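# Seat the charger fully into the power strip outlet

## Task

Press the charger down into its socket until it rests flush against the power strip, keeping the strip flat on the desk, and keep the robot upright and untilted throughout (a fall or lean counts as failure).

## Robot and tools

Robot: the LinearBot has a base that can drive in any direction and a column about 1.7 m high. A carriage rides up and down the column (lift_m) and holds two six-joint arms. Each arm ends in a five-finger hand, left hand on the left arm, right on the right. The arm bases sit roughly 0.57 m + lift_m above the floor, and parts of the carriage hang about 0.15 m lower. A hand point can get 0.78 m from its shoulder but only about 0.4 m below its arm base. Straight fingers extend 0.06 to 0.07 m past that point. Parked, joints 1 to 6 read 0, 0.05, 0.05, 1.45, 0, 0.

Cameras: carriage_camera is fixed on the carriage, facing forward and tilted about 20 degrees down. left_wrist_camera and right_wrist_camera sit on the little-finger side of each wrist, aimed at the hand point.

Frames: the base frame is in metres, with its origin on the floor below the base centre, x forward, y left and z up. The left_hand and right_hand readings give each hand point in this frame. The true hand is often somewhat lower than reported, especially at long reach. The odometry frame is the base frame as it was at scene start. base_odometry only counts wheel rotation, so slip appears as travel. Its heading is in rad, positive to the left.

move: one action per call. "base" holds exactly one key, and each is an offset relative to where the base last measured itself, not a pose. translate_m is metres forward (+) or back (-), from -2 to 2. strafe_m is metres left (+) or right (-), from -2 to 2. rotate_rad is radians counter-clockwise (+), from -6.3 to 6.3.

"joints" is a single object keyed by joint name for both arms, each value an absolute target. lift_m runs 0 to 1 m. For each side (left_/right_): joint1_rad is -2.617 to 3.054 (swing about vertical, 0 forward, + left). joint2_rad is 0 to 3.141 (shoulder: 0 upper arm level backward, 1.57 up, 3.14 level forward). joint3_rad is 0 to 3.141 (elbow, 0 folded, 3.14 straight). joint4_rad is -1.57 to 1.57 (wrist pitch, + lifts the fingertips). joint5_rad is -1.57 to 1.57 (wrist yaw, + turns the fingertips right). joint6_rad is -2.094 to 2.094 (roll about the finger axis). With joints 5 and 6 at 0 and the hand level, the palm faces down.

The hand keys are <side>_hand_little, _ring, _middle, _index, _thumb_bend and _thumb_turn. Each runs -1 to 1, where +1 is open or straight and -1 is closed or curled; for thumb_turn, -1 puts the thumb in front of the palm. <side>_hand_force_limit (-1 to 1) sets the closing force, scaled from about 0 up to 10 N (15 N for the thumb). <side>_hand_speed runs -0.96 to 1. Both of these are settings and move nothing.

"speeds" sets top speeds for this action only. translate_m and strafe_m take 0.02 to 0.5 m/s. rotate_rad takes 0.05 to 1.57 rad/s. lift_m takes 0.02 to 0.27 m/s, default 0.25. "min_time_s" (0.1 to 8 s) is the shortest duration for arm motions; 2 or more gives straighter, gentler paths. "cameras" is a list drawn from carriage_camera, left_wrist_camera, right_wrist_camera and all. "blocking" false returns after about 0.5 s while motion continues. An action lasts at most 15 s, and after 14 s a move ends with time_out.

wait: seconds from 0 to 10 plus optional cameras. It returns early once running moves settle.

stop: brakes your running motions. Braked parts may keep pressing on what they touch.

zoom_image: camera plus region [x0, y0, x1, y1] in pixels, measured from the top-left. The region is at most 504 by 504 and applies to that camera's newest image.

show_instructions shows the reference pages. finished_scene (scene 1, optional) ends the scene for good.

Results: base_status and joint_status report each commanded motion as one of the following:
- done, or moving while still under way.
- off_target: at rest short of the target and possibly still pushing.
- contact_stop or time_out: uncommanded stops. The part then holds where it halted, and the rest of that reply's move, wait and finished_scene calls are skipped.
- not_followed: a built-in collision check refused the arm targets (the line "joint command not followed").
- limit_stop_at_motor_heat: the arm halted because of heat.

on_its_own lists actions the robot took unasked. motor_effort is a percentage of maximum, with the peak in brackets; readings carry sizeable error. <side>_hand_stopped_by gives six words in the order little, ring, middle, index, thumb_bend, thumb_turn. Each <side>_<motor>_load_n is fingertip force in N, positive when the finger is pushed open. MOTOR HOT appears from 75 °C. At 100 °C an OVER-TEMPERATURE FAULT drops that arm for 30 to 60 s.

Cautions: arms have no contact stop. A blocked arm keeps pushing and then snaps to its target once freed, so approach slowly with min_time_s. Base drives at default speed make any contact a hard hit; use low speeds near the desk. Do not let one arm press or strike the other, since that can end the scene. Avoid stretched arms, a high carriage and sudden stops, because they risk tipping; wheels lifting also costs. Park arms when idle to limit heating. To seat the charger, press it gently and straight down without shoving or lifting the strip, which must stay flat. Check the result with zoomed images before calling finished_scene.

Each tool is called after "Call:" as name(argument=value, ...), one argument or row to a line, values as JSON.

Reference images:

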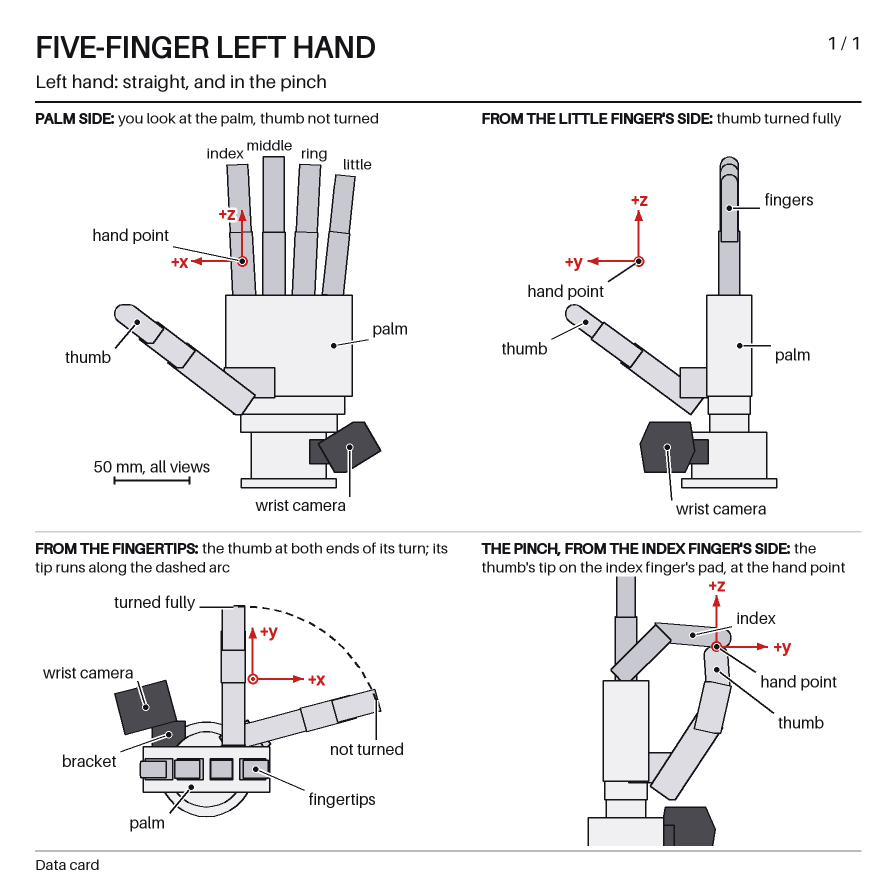

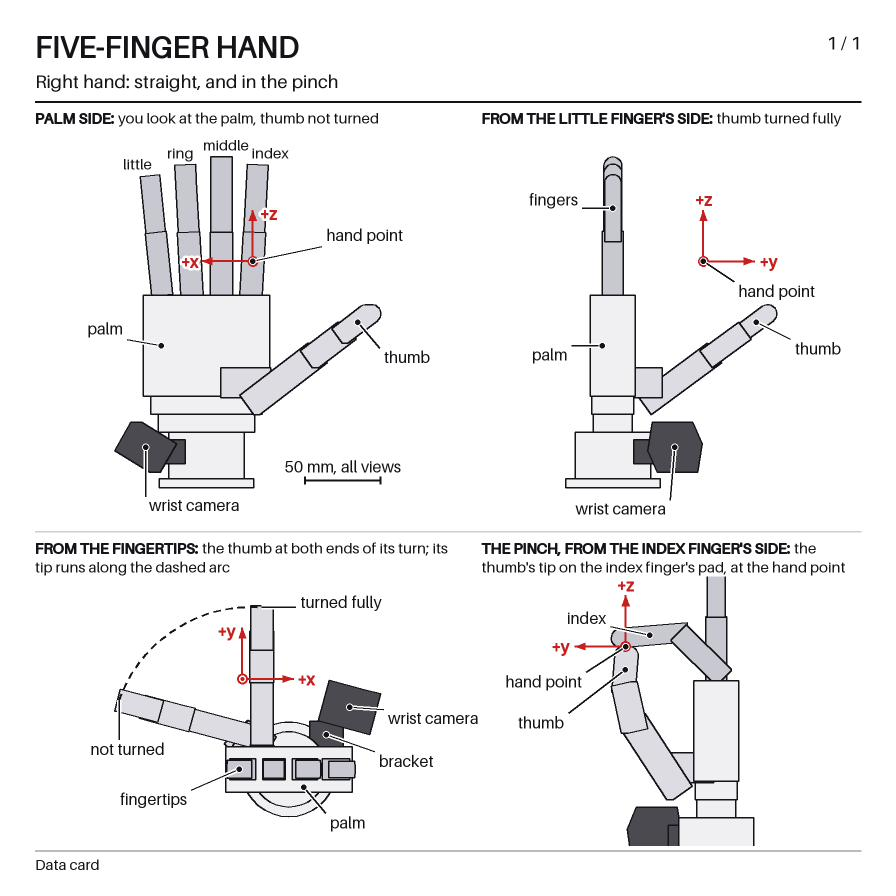

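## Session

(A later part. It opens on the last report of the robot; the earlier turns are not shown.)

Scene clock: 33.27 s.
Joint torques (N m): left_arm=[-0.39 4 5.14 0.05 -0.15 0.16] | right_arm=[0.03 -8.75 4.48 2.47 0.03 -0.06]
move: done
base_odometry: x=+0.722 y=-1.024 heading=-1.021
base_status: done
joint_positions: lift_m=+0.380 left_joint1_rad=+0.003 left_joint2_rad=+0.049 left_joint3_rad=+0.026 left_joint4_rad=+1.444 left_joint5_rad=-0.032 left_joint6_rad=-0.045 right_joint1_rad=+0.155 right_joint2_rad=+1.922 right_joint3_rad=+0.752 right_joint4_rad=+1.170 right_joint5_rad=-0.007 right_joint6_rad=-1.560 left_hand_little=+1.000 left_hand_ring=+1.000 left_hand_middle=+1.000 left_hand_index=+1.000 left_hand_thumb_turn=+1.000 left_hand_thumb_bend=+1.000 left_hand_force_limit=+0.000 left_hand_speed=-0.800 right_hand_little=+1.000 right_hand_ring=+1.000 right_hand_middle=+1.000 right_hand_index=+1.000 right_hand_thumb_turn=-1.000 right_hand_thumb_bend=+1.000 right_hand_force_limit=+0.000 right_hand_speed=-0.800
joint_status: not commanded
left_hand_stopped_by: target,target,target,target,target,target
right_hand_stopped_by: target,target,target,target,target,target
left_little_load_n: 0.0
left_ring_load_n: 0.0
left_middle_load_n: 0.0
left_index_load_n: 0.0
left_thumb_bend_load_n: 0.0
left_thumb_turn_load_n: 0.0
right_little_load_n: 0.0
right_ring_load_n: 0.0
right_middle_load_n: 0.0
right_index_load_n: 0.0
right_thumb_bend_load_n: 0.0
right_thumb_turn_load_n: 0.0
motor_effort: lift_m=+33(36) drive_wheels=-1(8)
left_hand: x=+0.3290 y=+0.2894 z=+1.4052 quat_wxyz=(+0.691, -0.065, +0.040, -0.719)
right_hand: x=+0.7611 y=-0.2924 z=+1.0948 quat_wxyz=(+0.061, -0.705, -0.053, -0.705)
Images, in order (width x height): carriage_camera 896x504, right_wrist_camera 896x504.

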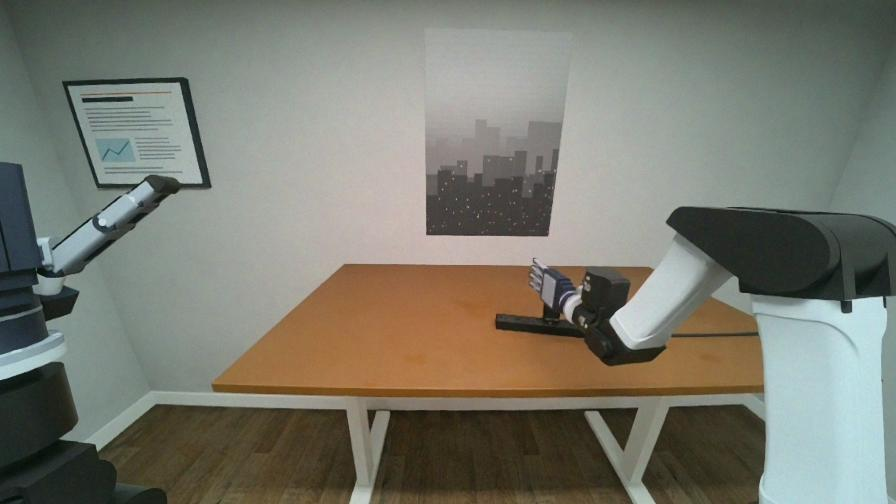

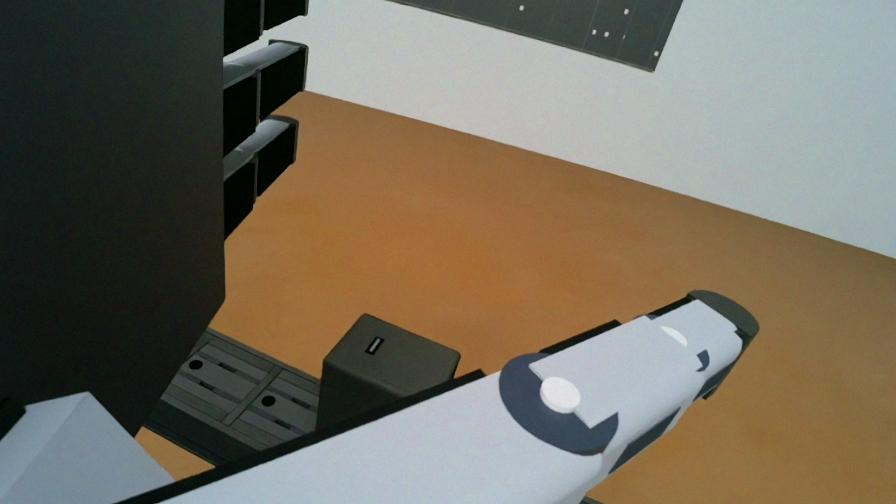

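Call:
move(
  joints={"lift_m": 0.33},
  speeds={"lift_m": 0.1},
  cameras=["carriage_camera", "right_wrist_camera"],
)

Call:
zoom_image(
  camera="carriage_camera",
  region=[480, 220, 660, 360],
)

Scene clock: 35.50 s.
Joint torques (N m): left_arm=[-0.39 3.9 5.24 0.04 -0.15 0.14] | right_arm=[0.1 -8.76 4.57 2.46 0.03 -0.05]
move: done
base_odometry: x=+0.722 y=-1.024 heading=-1.021
base_status: not commanded
joint_positions: lift_m=+0.330 left_joint1_rad=+0.003 left_joint2_rad=+0.049 left_joint3_rad=+0.026 left_joint4_rad=+1.442 left_joint5_rad=-0.032 left_joint6_rad=-0.045 right_joint1_rad=+0.155 right_joint2_rad=+1.920 right_joint3_rad=+0.752 right_joint4_rad=+1.170 right_joint5_rad=-0.007 right_joint6_rad=-1.560 left_hand_little=+1.000 left_hand_ring=+1.000 left_hand_middle=+1.000 left_hand_index=+1.000 left_hand_thumb_turn=+1.000 left_hand_thumb_bend=+1.000 left_hand_force_limit=+0.000 left_hand_speed=-0.800 right_hand_little=+1.000 right_hand_ring=+1.000 right_hand_middle=+1.000 right_hand_index=+1.000 right_hand_thumb_turn=-1.000 right_hand_thumb_bend=+1.000 right_hand_force_limit=+0.000 right_hand_speed=-0.800
joint_status: all done
left_hand_stopped_by: target,target,target,target,target,target
right_hand_stopped_by: target,target,target,target,target,target
left_little_load_n: 0.0
left_ring_load_n: 0.0
left_middle_load_n: 0.0
left_index_load_n: 0.0
left_thumb_bend_load_n: 0.0
left_thumb_turn_load_n: 0.0
right_little_load_n: 0.0
right_ring_load_n: 0.0
right_middle_load_n: 0.0
right_index_load_n: 0.0
right_thumb_bend_load_n: 0.0
right_thumb_turn_load_n: 0.0
motor_effort: lift_m=+34(36) drive_wheels=+1(3)
left_hand: x=+0.3295 y=+0.2894 z=+1.3550 quat_wxyz=(+0.691, -0.066, +0.041, -0.719)
right_hand: x=+0.7611 y=-0.2924 z=+1.0453 quat_wxyz=(+0.061, -0.705, -0.053, -0.705)
Images, in order (width x height): carriage_camera 896x504, right_wrist_camera 896x504.

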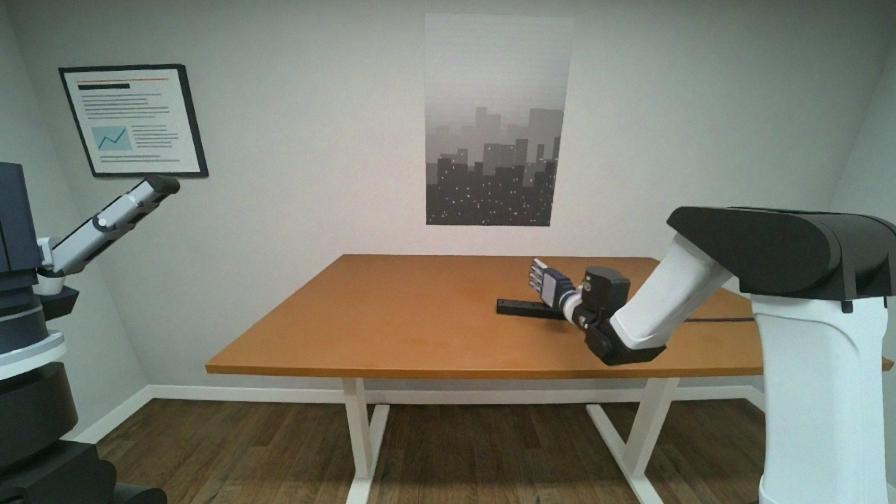

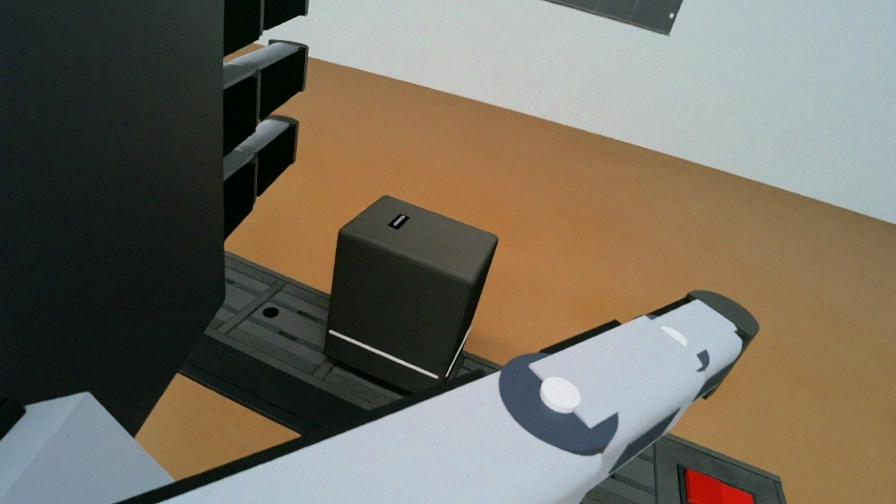

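Scaled by 2.800 from the camera's image (finer frame: 1280x720).

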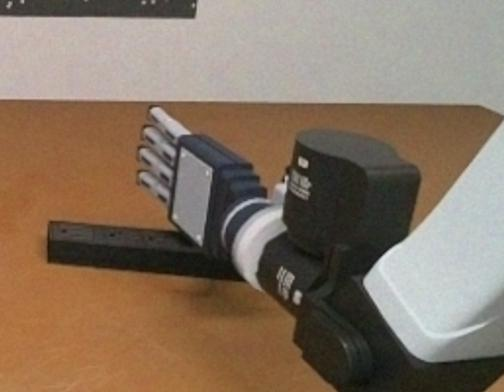

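Call:
move(
  joints={"lift_m": 0.4},
  speeds={"lift_m": 0.2},
)

Call:
move(
  joints={"right_joint1_rad": 0.055},
  base={"translate_m": 0.058},
  speeds={"translate_m": 0.05},
  cameras=["carriage_camera", "right_wrist_camera"],
)

Call:
zoom_image(
  camera="carriage_camera",
  region=[480, 220, 660, 360],
)

Scene clock: 37.87 s.
Joint torques (N m): left_arm=[-0.43 3.85 5.31 0.09 -0.15 0.17] | right_arm=[0.16 -8.65 4.41 2.41 0.05 -0.04]
move: done
base_odometry: x=+0.722 y=-1.024 heading=-1.021
base_status: not commanded
joint_positions: lift_m=+0.400 left_joint1_rad=+0.003 left_joint2_rad=+0.049 left_joint3_rad=+0.026 left_joint4_rad=+1.442 left_joint5_rad=-0.032 left_joint6_rad=-0.045 right_joint1_rad=+0.155 right_joint2_rad=+1.920 right_joint3_rad=+0.752 right_joint4_rad=+1.177 right_joint5_rad=-0.007 right_joint6_rad=-1.560 left_hand_little=+1.000 left_hand_ring=+1.000 left_hand_middle=+1.000 left_hand_index=+1.000 left_hand_thumb_turn=+1.000 left_hand_thumb_bend=+1.000 left_hand_force_limit=+0.000 left_hand_speed=-0.800 right_hand_little=+1.000 right_hand_ring=+1.000 right_hand_middle=+1.000 right_hand_index=+1.000 right_hand_thumb_turn=-1.000 right_hand_thumb_bend=+1.000 right_hand_force_limit=+0.000 right_hand_speed=-0.800
joint_status: all done
left_hand_stopped_by: target,target,target,target,target,target
right_hand_stopped_by: target,target,target,target,target,target
left_little_load_n: 0.0
left_ring_load_n: 0.0
left_middle_load_n: 0.0
left_index_load_n: 0.0
left_thumb_bend_load_n: 0.0
left_thumb_turn_load_n: 0.0
right_little_load_n: 0.0
right_ring_load_n: 0.0
right_middle_load_n: 0.0
right_index_load_n: 0.0
right_thumb_bend_load_n: 0.0
right_thumb_turn_load_n: 0.5
motor_effort: lift_m=+35(44) drive_wheels=+0(2)
left_hand: x=+0.3297 y=+0.2894 z=+1.4249 quat_wxyz=(+0.691, -0.066, +0.041, -0.719)
right_hand: x=+0.7613 y=-0.2924 z=+1.1176 quat_wxyz=(+0.061, -0.702, -0.053, -0.708)
pictures: none

Scene clock: 39.50 s.
Joint torques (N m): left_arm=[-0.47 3.95 5.27 0.05 -0.12 0.16] | right_arm=[0.23 -8.72 4.53 2.39 -0.03 -0.05]
move: done
base_odometry: x=+0.752 y=-1.074 heading=-1.021
base_status: done
joint_positions: lift_m=+0.400 left_joint1_rad=+0.003 left_joint2_rad=+0.049 left_joint3_rad=+0.026 left_joint4_rad=+1.443 left_joint5_rad=-0.032 left_joint6_rad=-0.045 right_joint1_rad=+0.049 right_joint2_rad=+1.920 right_joint3_rad=+0.752 right_joint4_rad=+1.176 right_joint5_rad=-0.001 right_joint6_rad=-1.560 left_hand_little=+1.000 left_hand_ring=+1.000 left_hand_middle=+1.000 left_hand_index=+1.000 left_hand_thumb_turn=+1.000 left_hand_thumb_bend=+1.000 left_hand_force_limit=+0.000 left_hand_speed=-0.800 right_hand_little=+1.000 right_hand_ring=+1.000 right_hand_middle=+1.000 right_hand_index=+1.000 right_hand_thumb_turn=-1.000 right_hand_thumb_bend=+1.000 right_hand_force_limit=+0.000 right_hand_speed=-0.800
joint_status: all done
left_hand_stopped_by: target,target,target,target,target,target
right_hand_stopped_by: target,target,target,target,target,target
left_little_load_n: 0.0
left_ring_load_n: 0.0
left_middle_load_n: 0.0
left_index_load_n: 0.0
left_thumb_bend_load_n: 0.0
left_thumb_turn_load_n: 0.0
right_little_load_n: 0.0
right_ring_load_n: 0.0
right_middle_load_n: 0.0
right_index_load_n: 0.0
right_thumb_bend_load_n: 0.0
right_thumb_turn_load_n: 0.0
motor_effort: lift_m=+35(37) drive_wheels=+2(8)
left_hand: x=+0.3292 y=+0.2895 z=+1.4251 quat_wxyz=(+0.691, -0.065, +0.040, -0.719)
right_hand: x=+0.7606 y=-0.3497 z=+1.1174 quat_wxyz=(+0.022, -0.704, -0.014, -0.710)
Images, in order (width x height): carriage_camera 896x504, right_wrist_camera 896x504.

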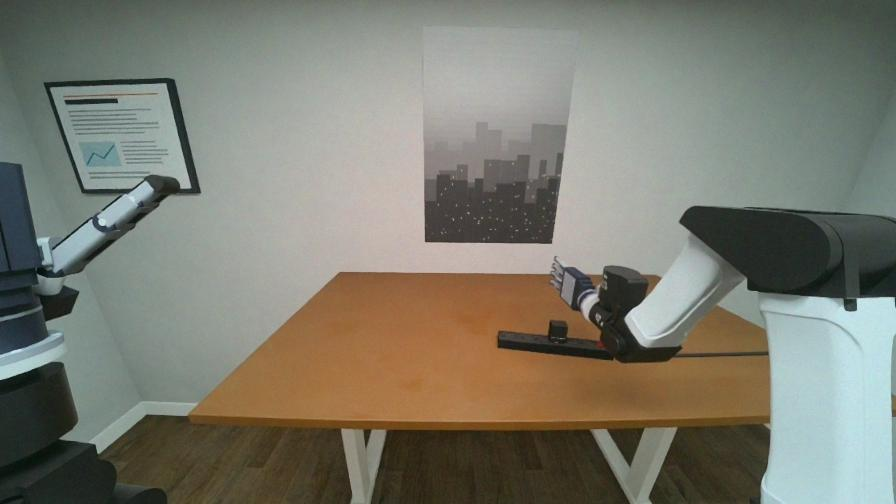

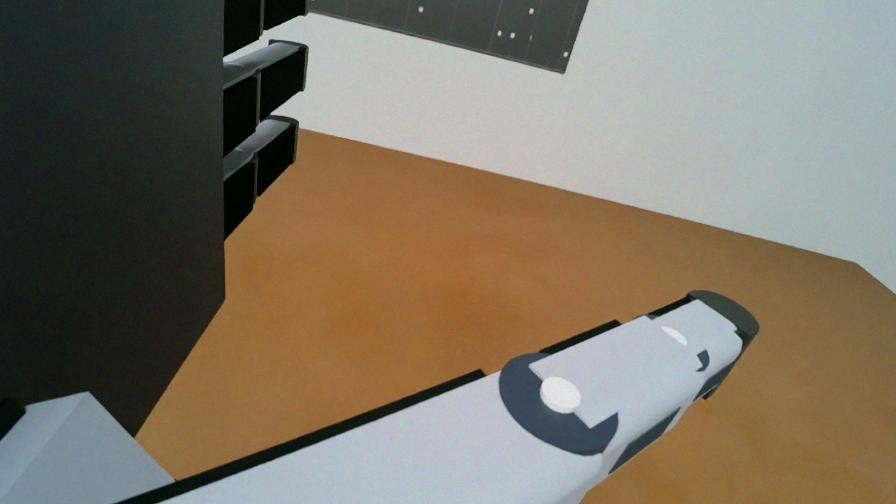

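Scaled by 2.800 from the camera's image (finer frame: 1280x720).

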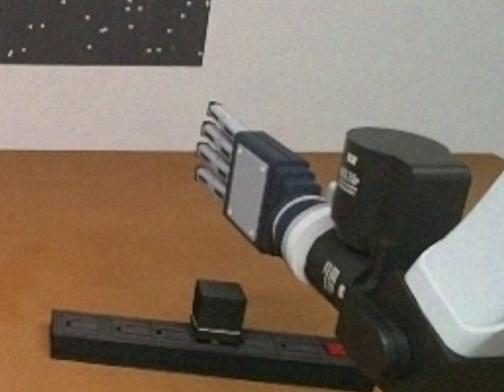

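Call:
move(
  joints={"lift_m": 0.355, "right_joint1_rad": 0.075},
  base={"translate_m": 0.02},
  speeds={"translate_m": 0.05, "lift_m": 0.05},
  cameras=["carriage_camera", "right_wrist_camera"],
)

Call:
zoom_image(
  camera="carriage_camera",
  region=[500, 240, 640, 340],
)

Scene clock: 41.70 s.
Joint torques (N m): left_arm=[-0.46 4.04 5.2 0.02 -0.14 0.17] | right_arm=[-0.05 -8.54 4.51 2.44 -0.03 -0.06]
move: done
base_odometry: x=+0.762 y=-1.091 heading=-1.022
base_status: done
joint_positions: lift_m=+0.355 left_joint1_rad=+0.003 left_joint2_rad=+0.049 left_joint3_rad=+0.026 left_joint4_rad=+1.443 left_joint5_rad=-0.032 left_joint6_rad=-0.045 right_joint1_rad=+0.072 right_joint2_rad=+1.920 right_joint3_rad=+0.752 right_joint4_rad=+1.173 right_joint5_rad=-0.001 right_joint6_rad=-1.560 left_hand_little=+1.000 left_hand_ring=+1.000 left_hand_middle=+1.000 left_hand_index=+1.000 left_hand_thumb_turn=+1.000 left_hand_thumb_bend=+1.000 left_hand_force_limit=+0.000 left_hand_speed=-0.800 right_hand_little=+1.000 right_hand_ring=+1.000 right_hand_middle=+1.000 right_hand_index=+1.000 right_hand_thumb_turn=-1.000 right_hand_thumb_bend=+1.000 right_hand_force_limit=+0.000 right_hand_speed=-0.800
joint_status: all done
left_hand_stopped_by: target,target,target,target,target,target
right_hand_stopped_by: target,target,target,target,target,target
left_little_load_n: 0.0
left_ring_load_n: 0.0
left_middle_load_n: 0.0
left_index_load_n: 0.0
left_thumb_bend_load_n: 0.0
left_thumb_turn_load_n: 0.0
right_little_load_n: 0.0
right_ring_load_n: 0.0
right_middle_load_n: 0.0
right_index_load_n: 0.0
right_thumb_bend_load_n: 0.0
right_thumb_turn_load_n: 0.0
motor_effort: lift_m=+33(36) drive_wheels=+2(7)
left_hand: x=+0.3293 y=+0.2895 z=+1.3802 quat_wxyz=(+0.691, -0.066, +0.040, -0.719)
right_hand: x=+0.7611 y=-0.3374 z=+1.0717 quat_wxyz=(+0.030, -0.705, -0.022, -0.708)
Images, in order (width x height): carriage_camera 896x504, right_wrist_camera 896x504.

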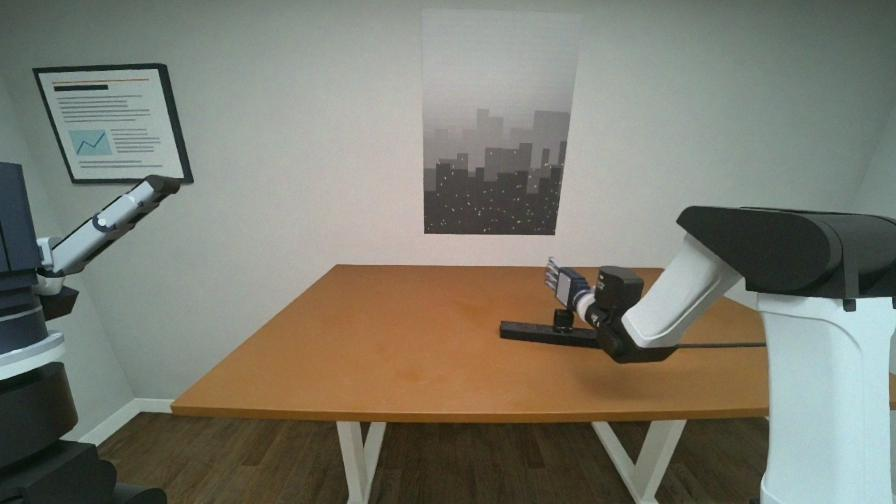

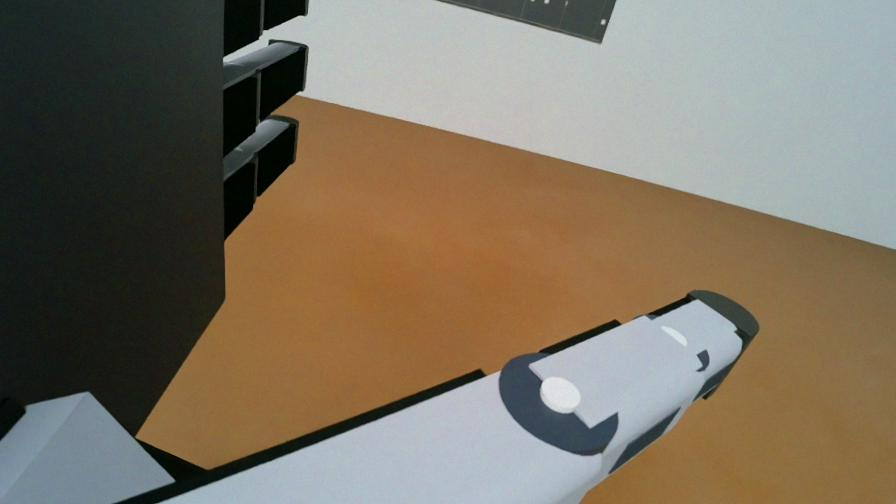

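Scaled by 3.600 from the camera's image (finer frame: 1280x720).

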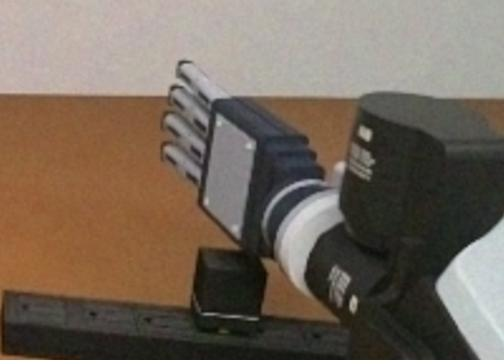

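Call:
move(
  joints={"lift_m": 0.34},
  speeds={"lift_m": 0.03},
  cameras=["carriage_camera"],
)

Call:
zoom_image(
  camera="carriage_camera",
  region=[500, 240, 640, 340],
)

Scene clock: 42.77 s.
Joint torques (N m): left_arm=[-0.29 3.99 5.18 0.08 -0.14 0.13] | right_arm=[-0.02 -8.57 4.48 2.44 -0.02 -0.06]
move: done
base_odometry: x=+0.762 y=-1.091 heading=-1.022
base_status: not commanded
joint_positions: lift_m=+0.340 left_joint1_rad=+0.003 left_joint2_rad=+0.049 left_joint3_rad=+0.026 left_joint4_rad=+1.442 left_joint5_rad=-0.032 left_joint6_rad=-0.045 right_joint1_rad=+0.072 right_joint2_rad=+1.920 right_joint3_rad=+0.752 right_joint4_rad=+1.171 right_joint5_rad=-0.001 right_joint6_rad=-1.560 left_hand_little=+1.000 left_hand_ring=+1.000 left_hand_middle=+1.000 left_hand_index=+1.000 left_hand_thumb_turn=+1.000 left_hand_thumb_bend=+1.000 left_hand_force_limit=+0.000 left_hand_speed=-0.800 right_hand_little=+1.000 right_hand_ring=+1.000 right_hand_middle=+1.000 right_hand_index=+1.000 right_hand_thumb_turn=-1.000 right_hand_thumb_bend=+1.000 right_hand_force_limit=+0.000 right_hand_speed=-0.800
joint_status: all done
left_hand_stopped_by: target,target,target,target,target,target
right_hand_stopped_by: target,target,target,target,target,target
left_little_load_n: 0.0
left_ring_load_n: 0.0
left_middle_load_n: 0.0
left_index_load_n: 0.0
left_thumb_bend_load_n: 0.0
left_thumb_turn_load_n: 0.0
right_little_load_n: 0.0
right_ring_load_n: 0.0
right_middle_load_n: -0.5
right_index_load_n: 0.0
right_thumb_bend_load_n: 0.0
right_thumb_turn_load_n: 0.5
motor_effort: lift_m=+34(34) drive_wheels=+3(3)
left_hand: x=+0.3295 y=+0.2895 z=+1.3652 quat_wxyz=(+0.691, -0.066, +0.040, -0.719)
right_hand: x=+0.7611 y=-0.3375 z=+1.0563 quat_wxyz=(+0.030, -0.706, -0.022, -0.708)
Images, in order (width x height): carriage_camera 896x504.

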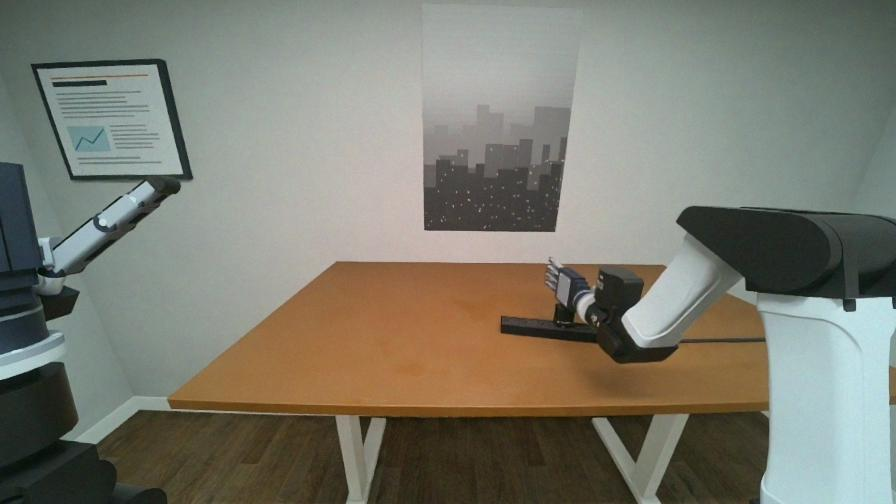

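Scaled by 3.600 from the camera's image (finer frame: 1280x720).

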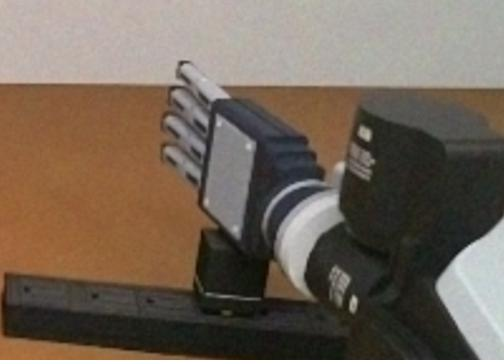

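Call:
move(
  joints={"lift_m": 0.328},
  speeds={"lift_m": 0.02},
  cameras=["carriage_camera"],
)

Call:
zoom_image(
  camera="carriage_camera",
  region=[500, 240, 640, 340],
)

Scene clock: 43.83 s.
Joint torques (N m): left_arm=[-0.4 3.97 5.23 0.04 -0.14 0.18] | right_arm=[-0.05 -8.69 4.49 2.22 -0.05 -0.07]
move: done
base_odometry: x=+0.762 y=-1.091 heading=-1.022
base_status: not commanded
joint_positions: lift_m=+0.328 left_joint1_rad=+0.003 left_joint2_rad=+0.049 left_joint3_rad=+0.026 left_joint4_rad=+1.442 left_joint5_rad=-0.032 left_joint6_rad=-0.045 right_joint1_rad=+0.072 right_joint2_rad=+1.920 right_joint3_rad=+0.752 right_joint4_rad=+1.191 right_joint5_rad=-0.001 right_joint6_rad=-1.561 left_hand_little=+1.000 left_hand_ring=+1.000 left_hand_middle=+1.000 left_hand_index=+1.000 left_hand_thumb_turn=+1.000 left_hand_thumb_bend=+1.000 left_hand_force_limit=+0.000 left_hand_speed=-0.800 right_hand_little=+1.000 right_hand_ring=+1.000 right_hand_middle=+1.000 right_hand_index=+1.000 right_hand_thumb_turn=-1.000 right_hand_thumb_bend=+1.000 right_hand_force_limit=+0.000 right_hand_speed=-0.800
joint_status: all done
left_hand_stopped_by: target,target,target,target,target,target
right_hand_stopped_by: target,target,target,target,target,target
left_little_load_n: 0.5
left_ring_load_n: 0.0
left_middle_load_n: 0.0
left_index_load_n: 0.0
left_thumb_bend_load_n: 0.0
left_thumb_turn_load_n: 0.0
right_little_load_n: 0.0
right_ring_load_n: 0.0
right_middle_load_n: 0.0
right_index_load_n: 0.0
right_thumb_bend_load_n: -0.5
right_thumb_turn_load_n: 0.0
motor_effort: lift_m=+31(33) drive_wheels=+2(3)
left_hand: x=+0.3296 y=+0.2895 z=+1.3533 quat_wxyz=(+0.691, -0.066, +0.041, -0.719)
right_hand: x=+0.7616 y=-0.3374 z=+1.0498 quat_wxyz=(+0.030, -0.698, -0.022, -0.715)
Images, in order (width x height): carriage_camera 896x504.

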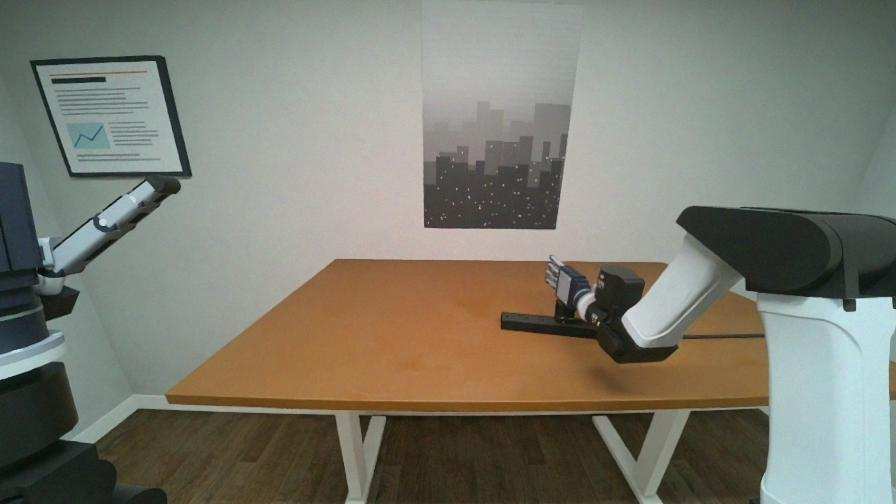

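Scaled by 3.600 from the camera's image (finer frame: 1280x720).

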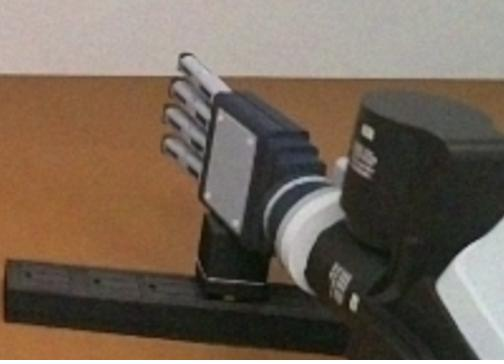

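Call:
move(
  joints={"right_joint4_rad": 1.14},
  min_time_s=1,
  cameras=["carriage_camera"],
)

Call:
zoom_image(
  camera="carriage_camera",
  region=[530, 270, 610, 330],
)

Scene clock: 45.37 s.
Joint torques (N m): left_arm=[-0.4 3.89 5.31 0.07 -0.15 0.17] | right_arm=[-0.05 -8.57 4.49 1.79 -0.04 -0.05]
Motor temperatures (°C): left_arm=[31 37 40 38 30 30] | right_arm=[29 45 33 43 27 31]
move: off_target
base_odometry: x=+0.762 y=-1.091 heading=-1.022
base_status: not commanded
joint_positions: lift_m=+0.328 left_joint1_rad=+0.003 left_joint2_rad=+0.049 left_joint3_rad=+0.026 left_joint4_rad=+1.442 left_joint5_rad=-0.032 left_joint6_rad=-0.045 right_joint1_rad=+0.072 right_joint2_rad=+1.920 right_joint3_rad=+0.752 right_joint4_rad=+1.189 right_joint5_rad=-0.001 right_joint6_rad=-1.561 left_hand_little=+1.000 left_hand_ring=+1.000 left_hand_middle=+1.000 left_hand_index=+1.000 left_hand_thumb_turn=+1.000 left_hand_thumb_bend=+1.000 left_hand_force_limit=+0.000 left_hand_speed=-0.800 right_hand_little=+1.000 right_hand_ring=+1.000 right_hand_middle=+1.000 right_hand_index=+1.000 right_hand_thumb_turn=-1.000 right_hand_thumb_bend=+1.000 right_hand_force_limit=+0.000 right_hand_speed=-0.800
joint_status: right_joint4_rad off_target (ended at +1.189, target +1.140)
left_hand_stopped_by: target,target,target,target,target,target
right_hand_stopped_by: target,target,target,target,target,target
left_little_load_n: 0.0
left_ring_load_n: 0.5
left_middle_load_n: 0.0
left_index_load_n: 0.0
left_thumb_bend_load_n: 0.0
left_thumb_turn_load_n: 0.0
right_little_load_n: 0.0
right_ring_load_n: 0.0
right_middle_load_n: 0.0
right_index_load_n: 0.0
right_thumb_bend_load_n: 0.0
right_thumb_turn_load_n: 0.0
motor_effort: lift_m=+30(34) drive_wheels=+2(3)
left_hand: x=+0.3296 y=+0.2895 z=+1.3533 quat_wxyz=(+0.691, -0.066, +0.041, -0.719)
right_hand: x=+0.7616 y=-0.3374 z=+1.0492 quat_wxyz=(+0.030, -0.699, -0.022, -0.714)
Images, in order (width x height): carriage_camera 896x504.

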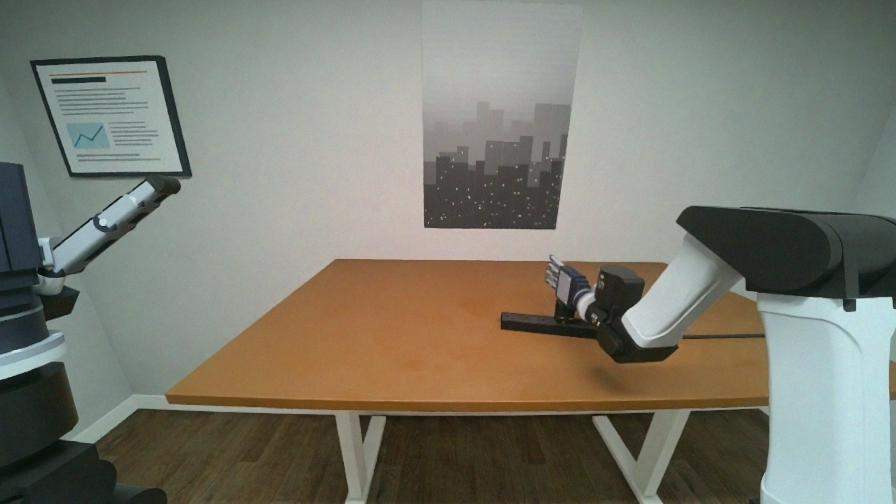

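Scaled by 6.300 from the camera's image (finer frame: 1280x720).

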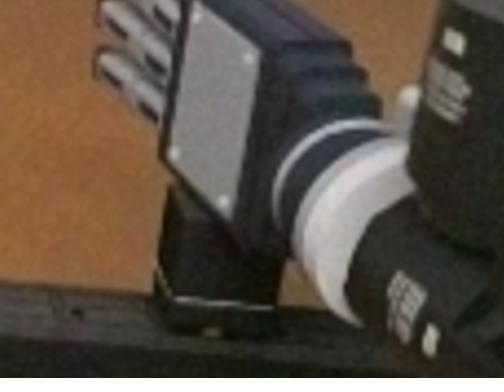

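Call:
move(
  joints={"right_joint4_rad": 1.0},
  min_time_s=1.5,
  cameras=["carriage_camera"],
)

Call:
zoom_image(
  camera="carriage_camera",
  region=[530, 270, 610, 330],
)

Scene clock: 47.50 s.
Joint torques (N m): left_arm=[-0.5 4.04 5.27 0.06 -0.15 0.16] | right_arm=[-0.13 -6.99 4.16 0.83 -0.07 -0.07]
move: off_target
base_odometry: x=+0.762 y=-1.091 heading=-1.022
base_status: not commanded
joint_positions: lift_m=+0.328 left_joint1_rad=+0.003 left_joint2_rad=+0.049 left_joint3_rad=+0.026 left_joint4_rad=+1.442 left_joint5_rad=-0.032 left_joint6_rad=-0.045 right_joint1_rad=+0.072 right_joint2_rad=+1.899 right_joint3_rad=+0.757 right_joint4_rad=+1.130 right_joint5_rad=-0.001 right_joint6_rad=-1.561 left_hand_little=+1.000 left_hand_ring=+1.000 left_hand_middle=+1.000 left_hand_index=+1.000 left_hand_thumb_turn=+1.000 left_hand_thumb_bend=+1.000 left_hand_force_limit=+0.000 left_hand_speed=-0.800 right_hand_little=+1.000 right_hand_ring=+1.000 right_hand_middle=+1.000 right_hand_index=+1.000 right_hand_thumb_turn=-1.000 right_hand_thumb_bend=+1.000 right_hand_force_limit=+0.000 right_hand_speed=-0.800
joint_status: right_joint4_rad off_target (ended at +1.130, target +1.000)
left_hand_stopped_by: target,target,target,target,target,target
right_hand_stopped_by: target,target,target,target,target,target
left_little_load_n: 0.0
left_ring_load_n: 0.0
left_middle_load_n: 0.0
left_index_load_n: 0.0
left_thumb_bend_load_n: 0.0
left_thumb_turn_load_n: -0.5
right_little_load_n: 0.0
right_ring_load_n: 0.0
right_middle_load_n: 0.0
right_index_load_n: 0.0
right_thumb_bend_load_n: 0.0
right_thumb_turn_load_n: 0.0
motor_effort: lift_m=+32(33) drive_wheels=+1(3)
left_hand: x=+0.3296 y=+0.2895 z=+1.3533 quat_wxyz=(+0.691, -0.066, +0.041, -0.719)
right_hand: x=+0.7605 y=-0.3375 z=+1.0462 quat_wxyz=(+0.030, -0.711, -0.023, -0.702)
Images, in order (width x height): carriage_camera 896x504.

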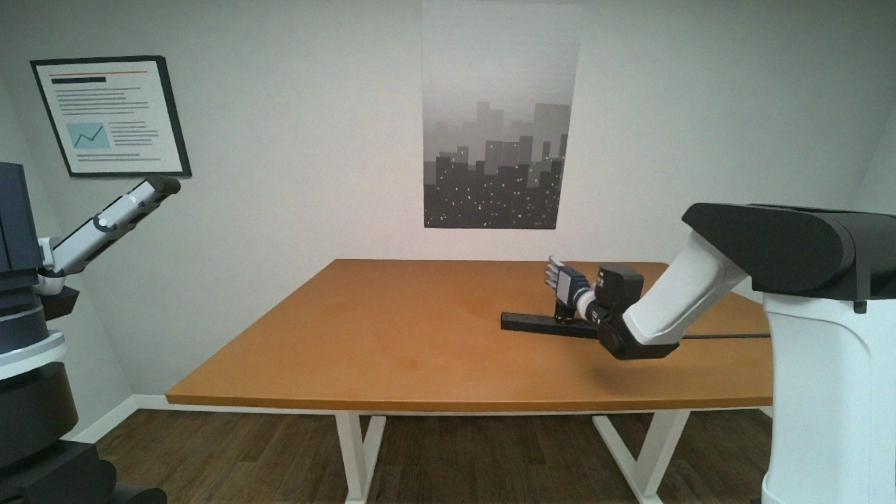

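Scaled by 6.300 from the camera's image (finer frame: 1280x720).

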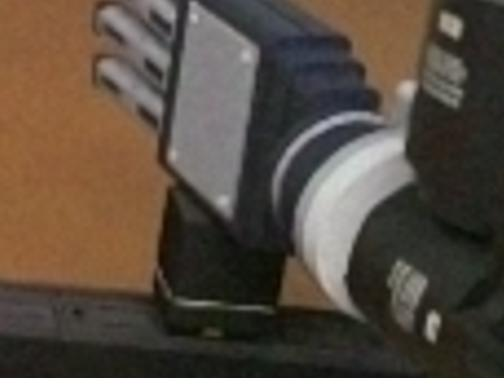

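Call:
move(
  joints={"right_joint4_rad": 0.8, "right_joint2_rad": 1.96, "right_joint3_rad": 0.73},
  min_time_s=2,
  cameras=["carriage_camera", "right_wrist_camera"],
)

Call:
zoom_image(
  camera="carriage_camera",
  region=[530, 270, 610, 330],
)

Scene clock: 50.17 s.
Joint torques (N m): left_arm=[-0.44 4.03 5.18 0.08 -0.14 0.18] | right_arm=[-0.03 -2.43 0.88 -0.89 -0.05 -0.04]
move: off_target
base_odometry: x=+0.762 y=-1.091 heading=-1.022
base_status: not commanded
joint_positions: lift_m=+0.328 left_joint1_rad=+0.003 left_joint2_rad=+0.049 left_joint3_rad=+0.026 left_joint4_rad=+1.442 left_joint5_rad=-0.032 left_joint6_rad=-0.045 right_joint1_rad=+0.072 right_joint2_rad=+1.899 right_joint3_rad=+0.775 right_joint4_rad=+1.082 right_joint5_rad=-0.001 right_joint6_rad=-1.561 left_hand_little=+1.000 left_hand_ring=+1.000 left_hand_middle=+1.000 left_hand_index=+1.000 left_hand_thumb_turn=+1.000 left_hand_thumb_bend=+1.000 left_hand_force_limit=+0.000 left_hand_speed=-0.800 right_hand_little=+1.000 right_hand_ring=+1.000 right_hand_middle=+1.000 right_hand_index=+1.000 right_hand_thumb_turn=-1.000 right_hand_thumb_bend=+1.000 right_hand_force_limit=+0.000 right_hand_speed=-0.800
joint_status: right_joint4_rad off_target (ended at +1.082, target +0.800); the others done
left_hand_stopped_by: target,target,target,target,target,target
right_hand_stopped_by: target,target,target,target,target,target
left_little_load_n: 0.0
left_ring_load_n: 0.0
left_middle_load_n: 0.0
left_index_load_n: 0.0
left_thumb_bend_load_n: 0.0
left_thumb_turn_load_n: 0.0
right_little_load_n: 0.0
right_ring_load_n: 0.0
right_middle_load_n: 0.0
right_index_load_n: 0.0
right_thumb_bend_load_n: 0.0
right_thumb_turn_load_n: 0.5
motor_effort: lift_m=+31(33) drive_wheels=+2(3)
left_hand: x=+0.3296 y=+0.2895 z=+1.3533 quat_wxyz=(+0.691, -0.066, +0.041, -0.719)
right_hand: x=+0.7629 y=-0.3373 z=+1.0409 quat_wxyz=(+0.029, -0.721, -0.023, -0.692)
Images, in order (width x height): carriage_camera 896x504, right_wrist_camera 896x504.

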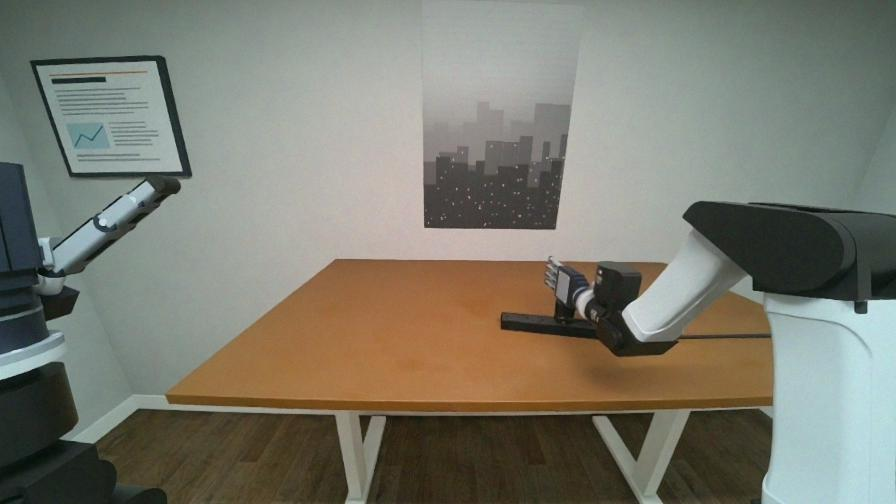

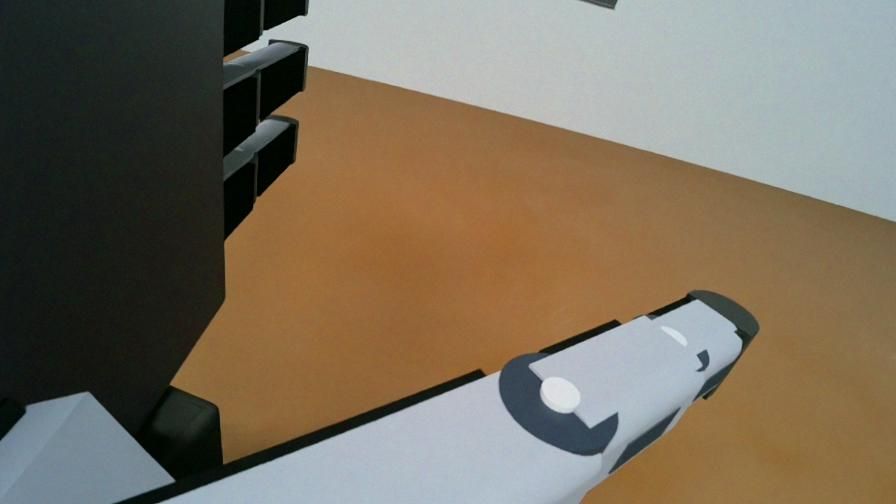

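Scaled by 6.300 from the camera's image (finer frame: 1280x720).

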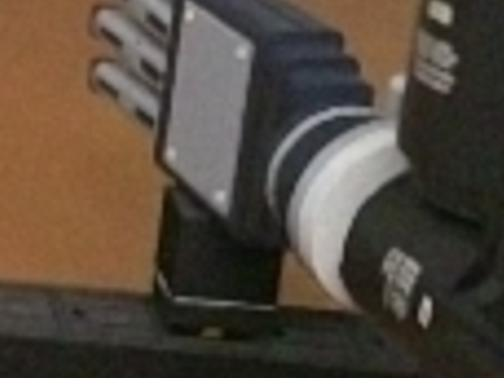

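Call:
move(
  joints={"lift_m": 0.321, "right_joint4_rad": 0.68, "right_joint2_rad": 2.03, "right_joint3_rad": 0.66},
  min_time_s=2,
  speeds={"lift_m": 0.02},
  cameras=["carriage_camera", "right_wrist_camera"],
)

Call:
zoom_image(
  camera="carriage_camera",
  region=[530, 270, 610, 330],
)

Scene clock: 53.00 s.
Joint torques (N m): left_arm=[-0.43 4.01 5.2 0.07 -0.16 0.16] | right_arm=[-0.1 2.91 -3.54 -2.72 -0.04 -0.06]
move: off_target
base_odometry: x=+0.762 y=-1.091 heading=-1.022
base_status: not commanded
joint_positions: lift_m=+0.321 left_joint1_rad=+0.003 left_joint2_rad=+0.049 left_joint3_rad=+0.026 left_joint4_rad=+1.442 left_joint5_rad=-0.032 left_joint6_rad=-0.045 right_joint1_rad=+0.072 right_joint2_rad=+1.901 right_joint3_rad=+0.754 right_joint4_rad=+1.120 right_joint5_rad=-0.001 right_joint6_rad=-1.561 left_hand_little=+1.000 left_hand_ring=+1.000 left_hand_middle=+1.000 left_hand_index=+1.000 left_hand_thumb_turn=+1.000 left_hand_thumb_bend=+1.000 left_hand_force_limit=+0.000 left_hand_speed=-0.800 right_hand_little=+1.000 right_hand_ring=+1.000 right_hand_middle=+1.000 right_hand_index=+1.000 right_hand_thumb_turn=-1.000 right_hand_thumb_bend=+1.000 right_hand_force_limit=+0.000 right_hand_speed=-0.800
joint_status: right_joint2_rad off_target (ended at +1.901, target +2.030); right_joint3_rad off_target (ended at +0.754, target +0.660); right_joint4_rad off_target (ended at +1.120, target +0.680); the others done
left_hand_stopped_by: target,target,target,target,target,target
right_hand_stopped_by: target,target,target,target,target,target
left_little_load_n: 0.0
left_ring_load_n: 0.0
left_middle_load_n: 0.0
left_index_load_n: 0.0
left_thumb_bend_load_n: 0.0
left_thumb_turn_load_n: 0.0
right_little_load_n: 0.0
right_ring_load_n: 0.0
right_middle_load_n: 0.0
right_index_load_n: 0.0
right_thumb_bend_load_n: 0.0
right_thumb_turn_load_n: 0.0
motor_effort: lift_m=+28(32) drive_wheels=+2(3)
left_hand: x=+0.3297 y=+0.2895 z=+1.3464 quat_wxyz=(+0.691, -0.066, +0.041, -0.719)
right_hand: x=+0.7595 y=-0.3376 z=+1.0342 quat_wxyz=(+0.029, -0.716, -0.023, -0.697)
Images, in order (width x height): carriage_camera 896x504, right_wrist_camera 896x504.

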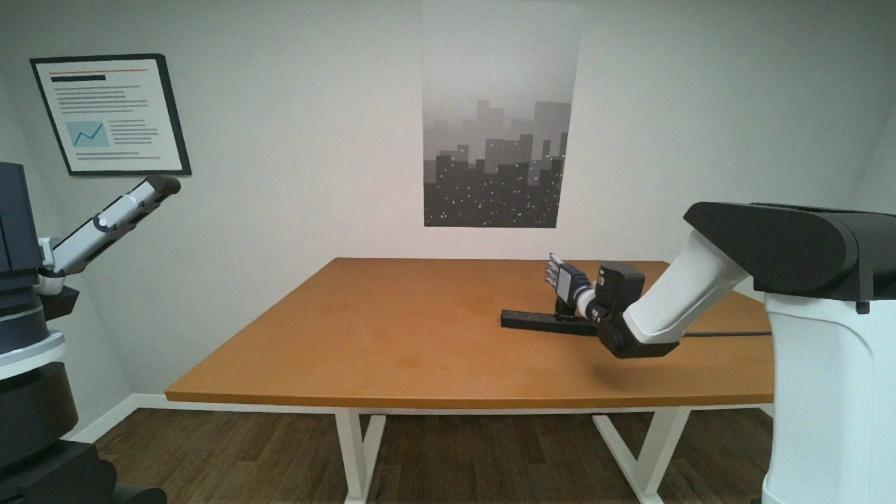

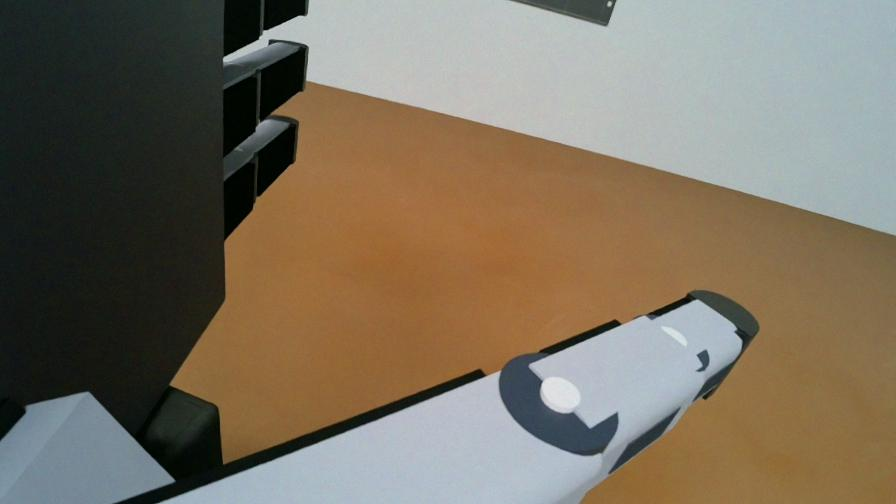

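Scaled by 6.300 from the camera's image (finer frame: 1280x720).

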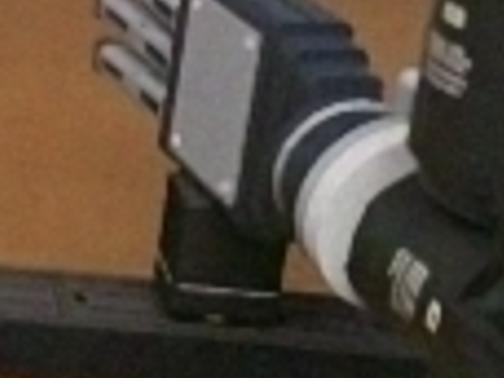

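Call:
zoom_image(
  camera="carriage_camera",
  region=[545, 295, 585, 325],
)

Scaled by 12.600 from the camera's image (finer frame: 1280x720).

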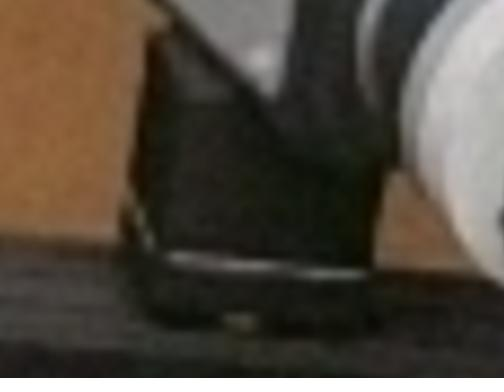

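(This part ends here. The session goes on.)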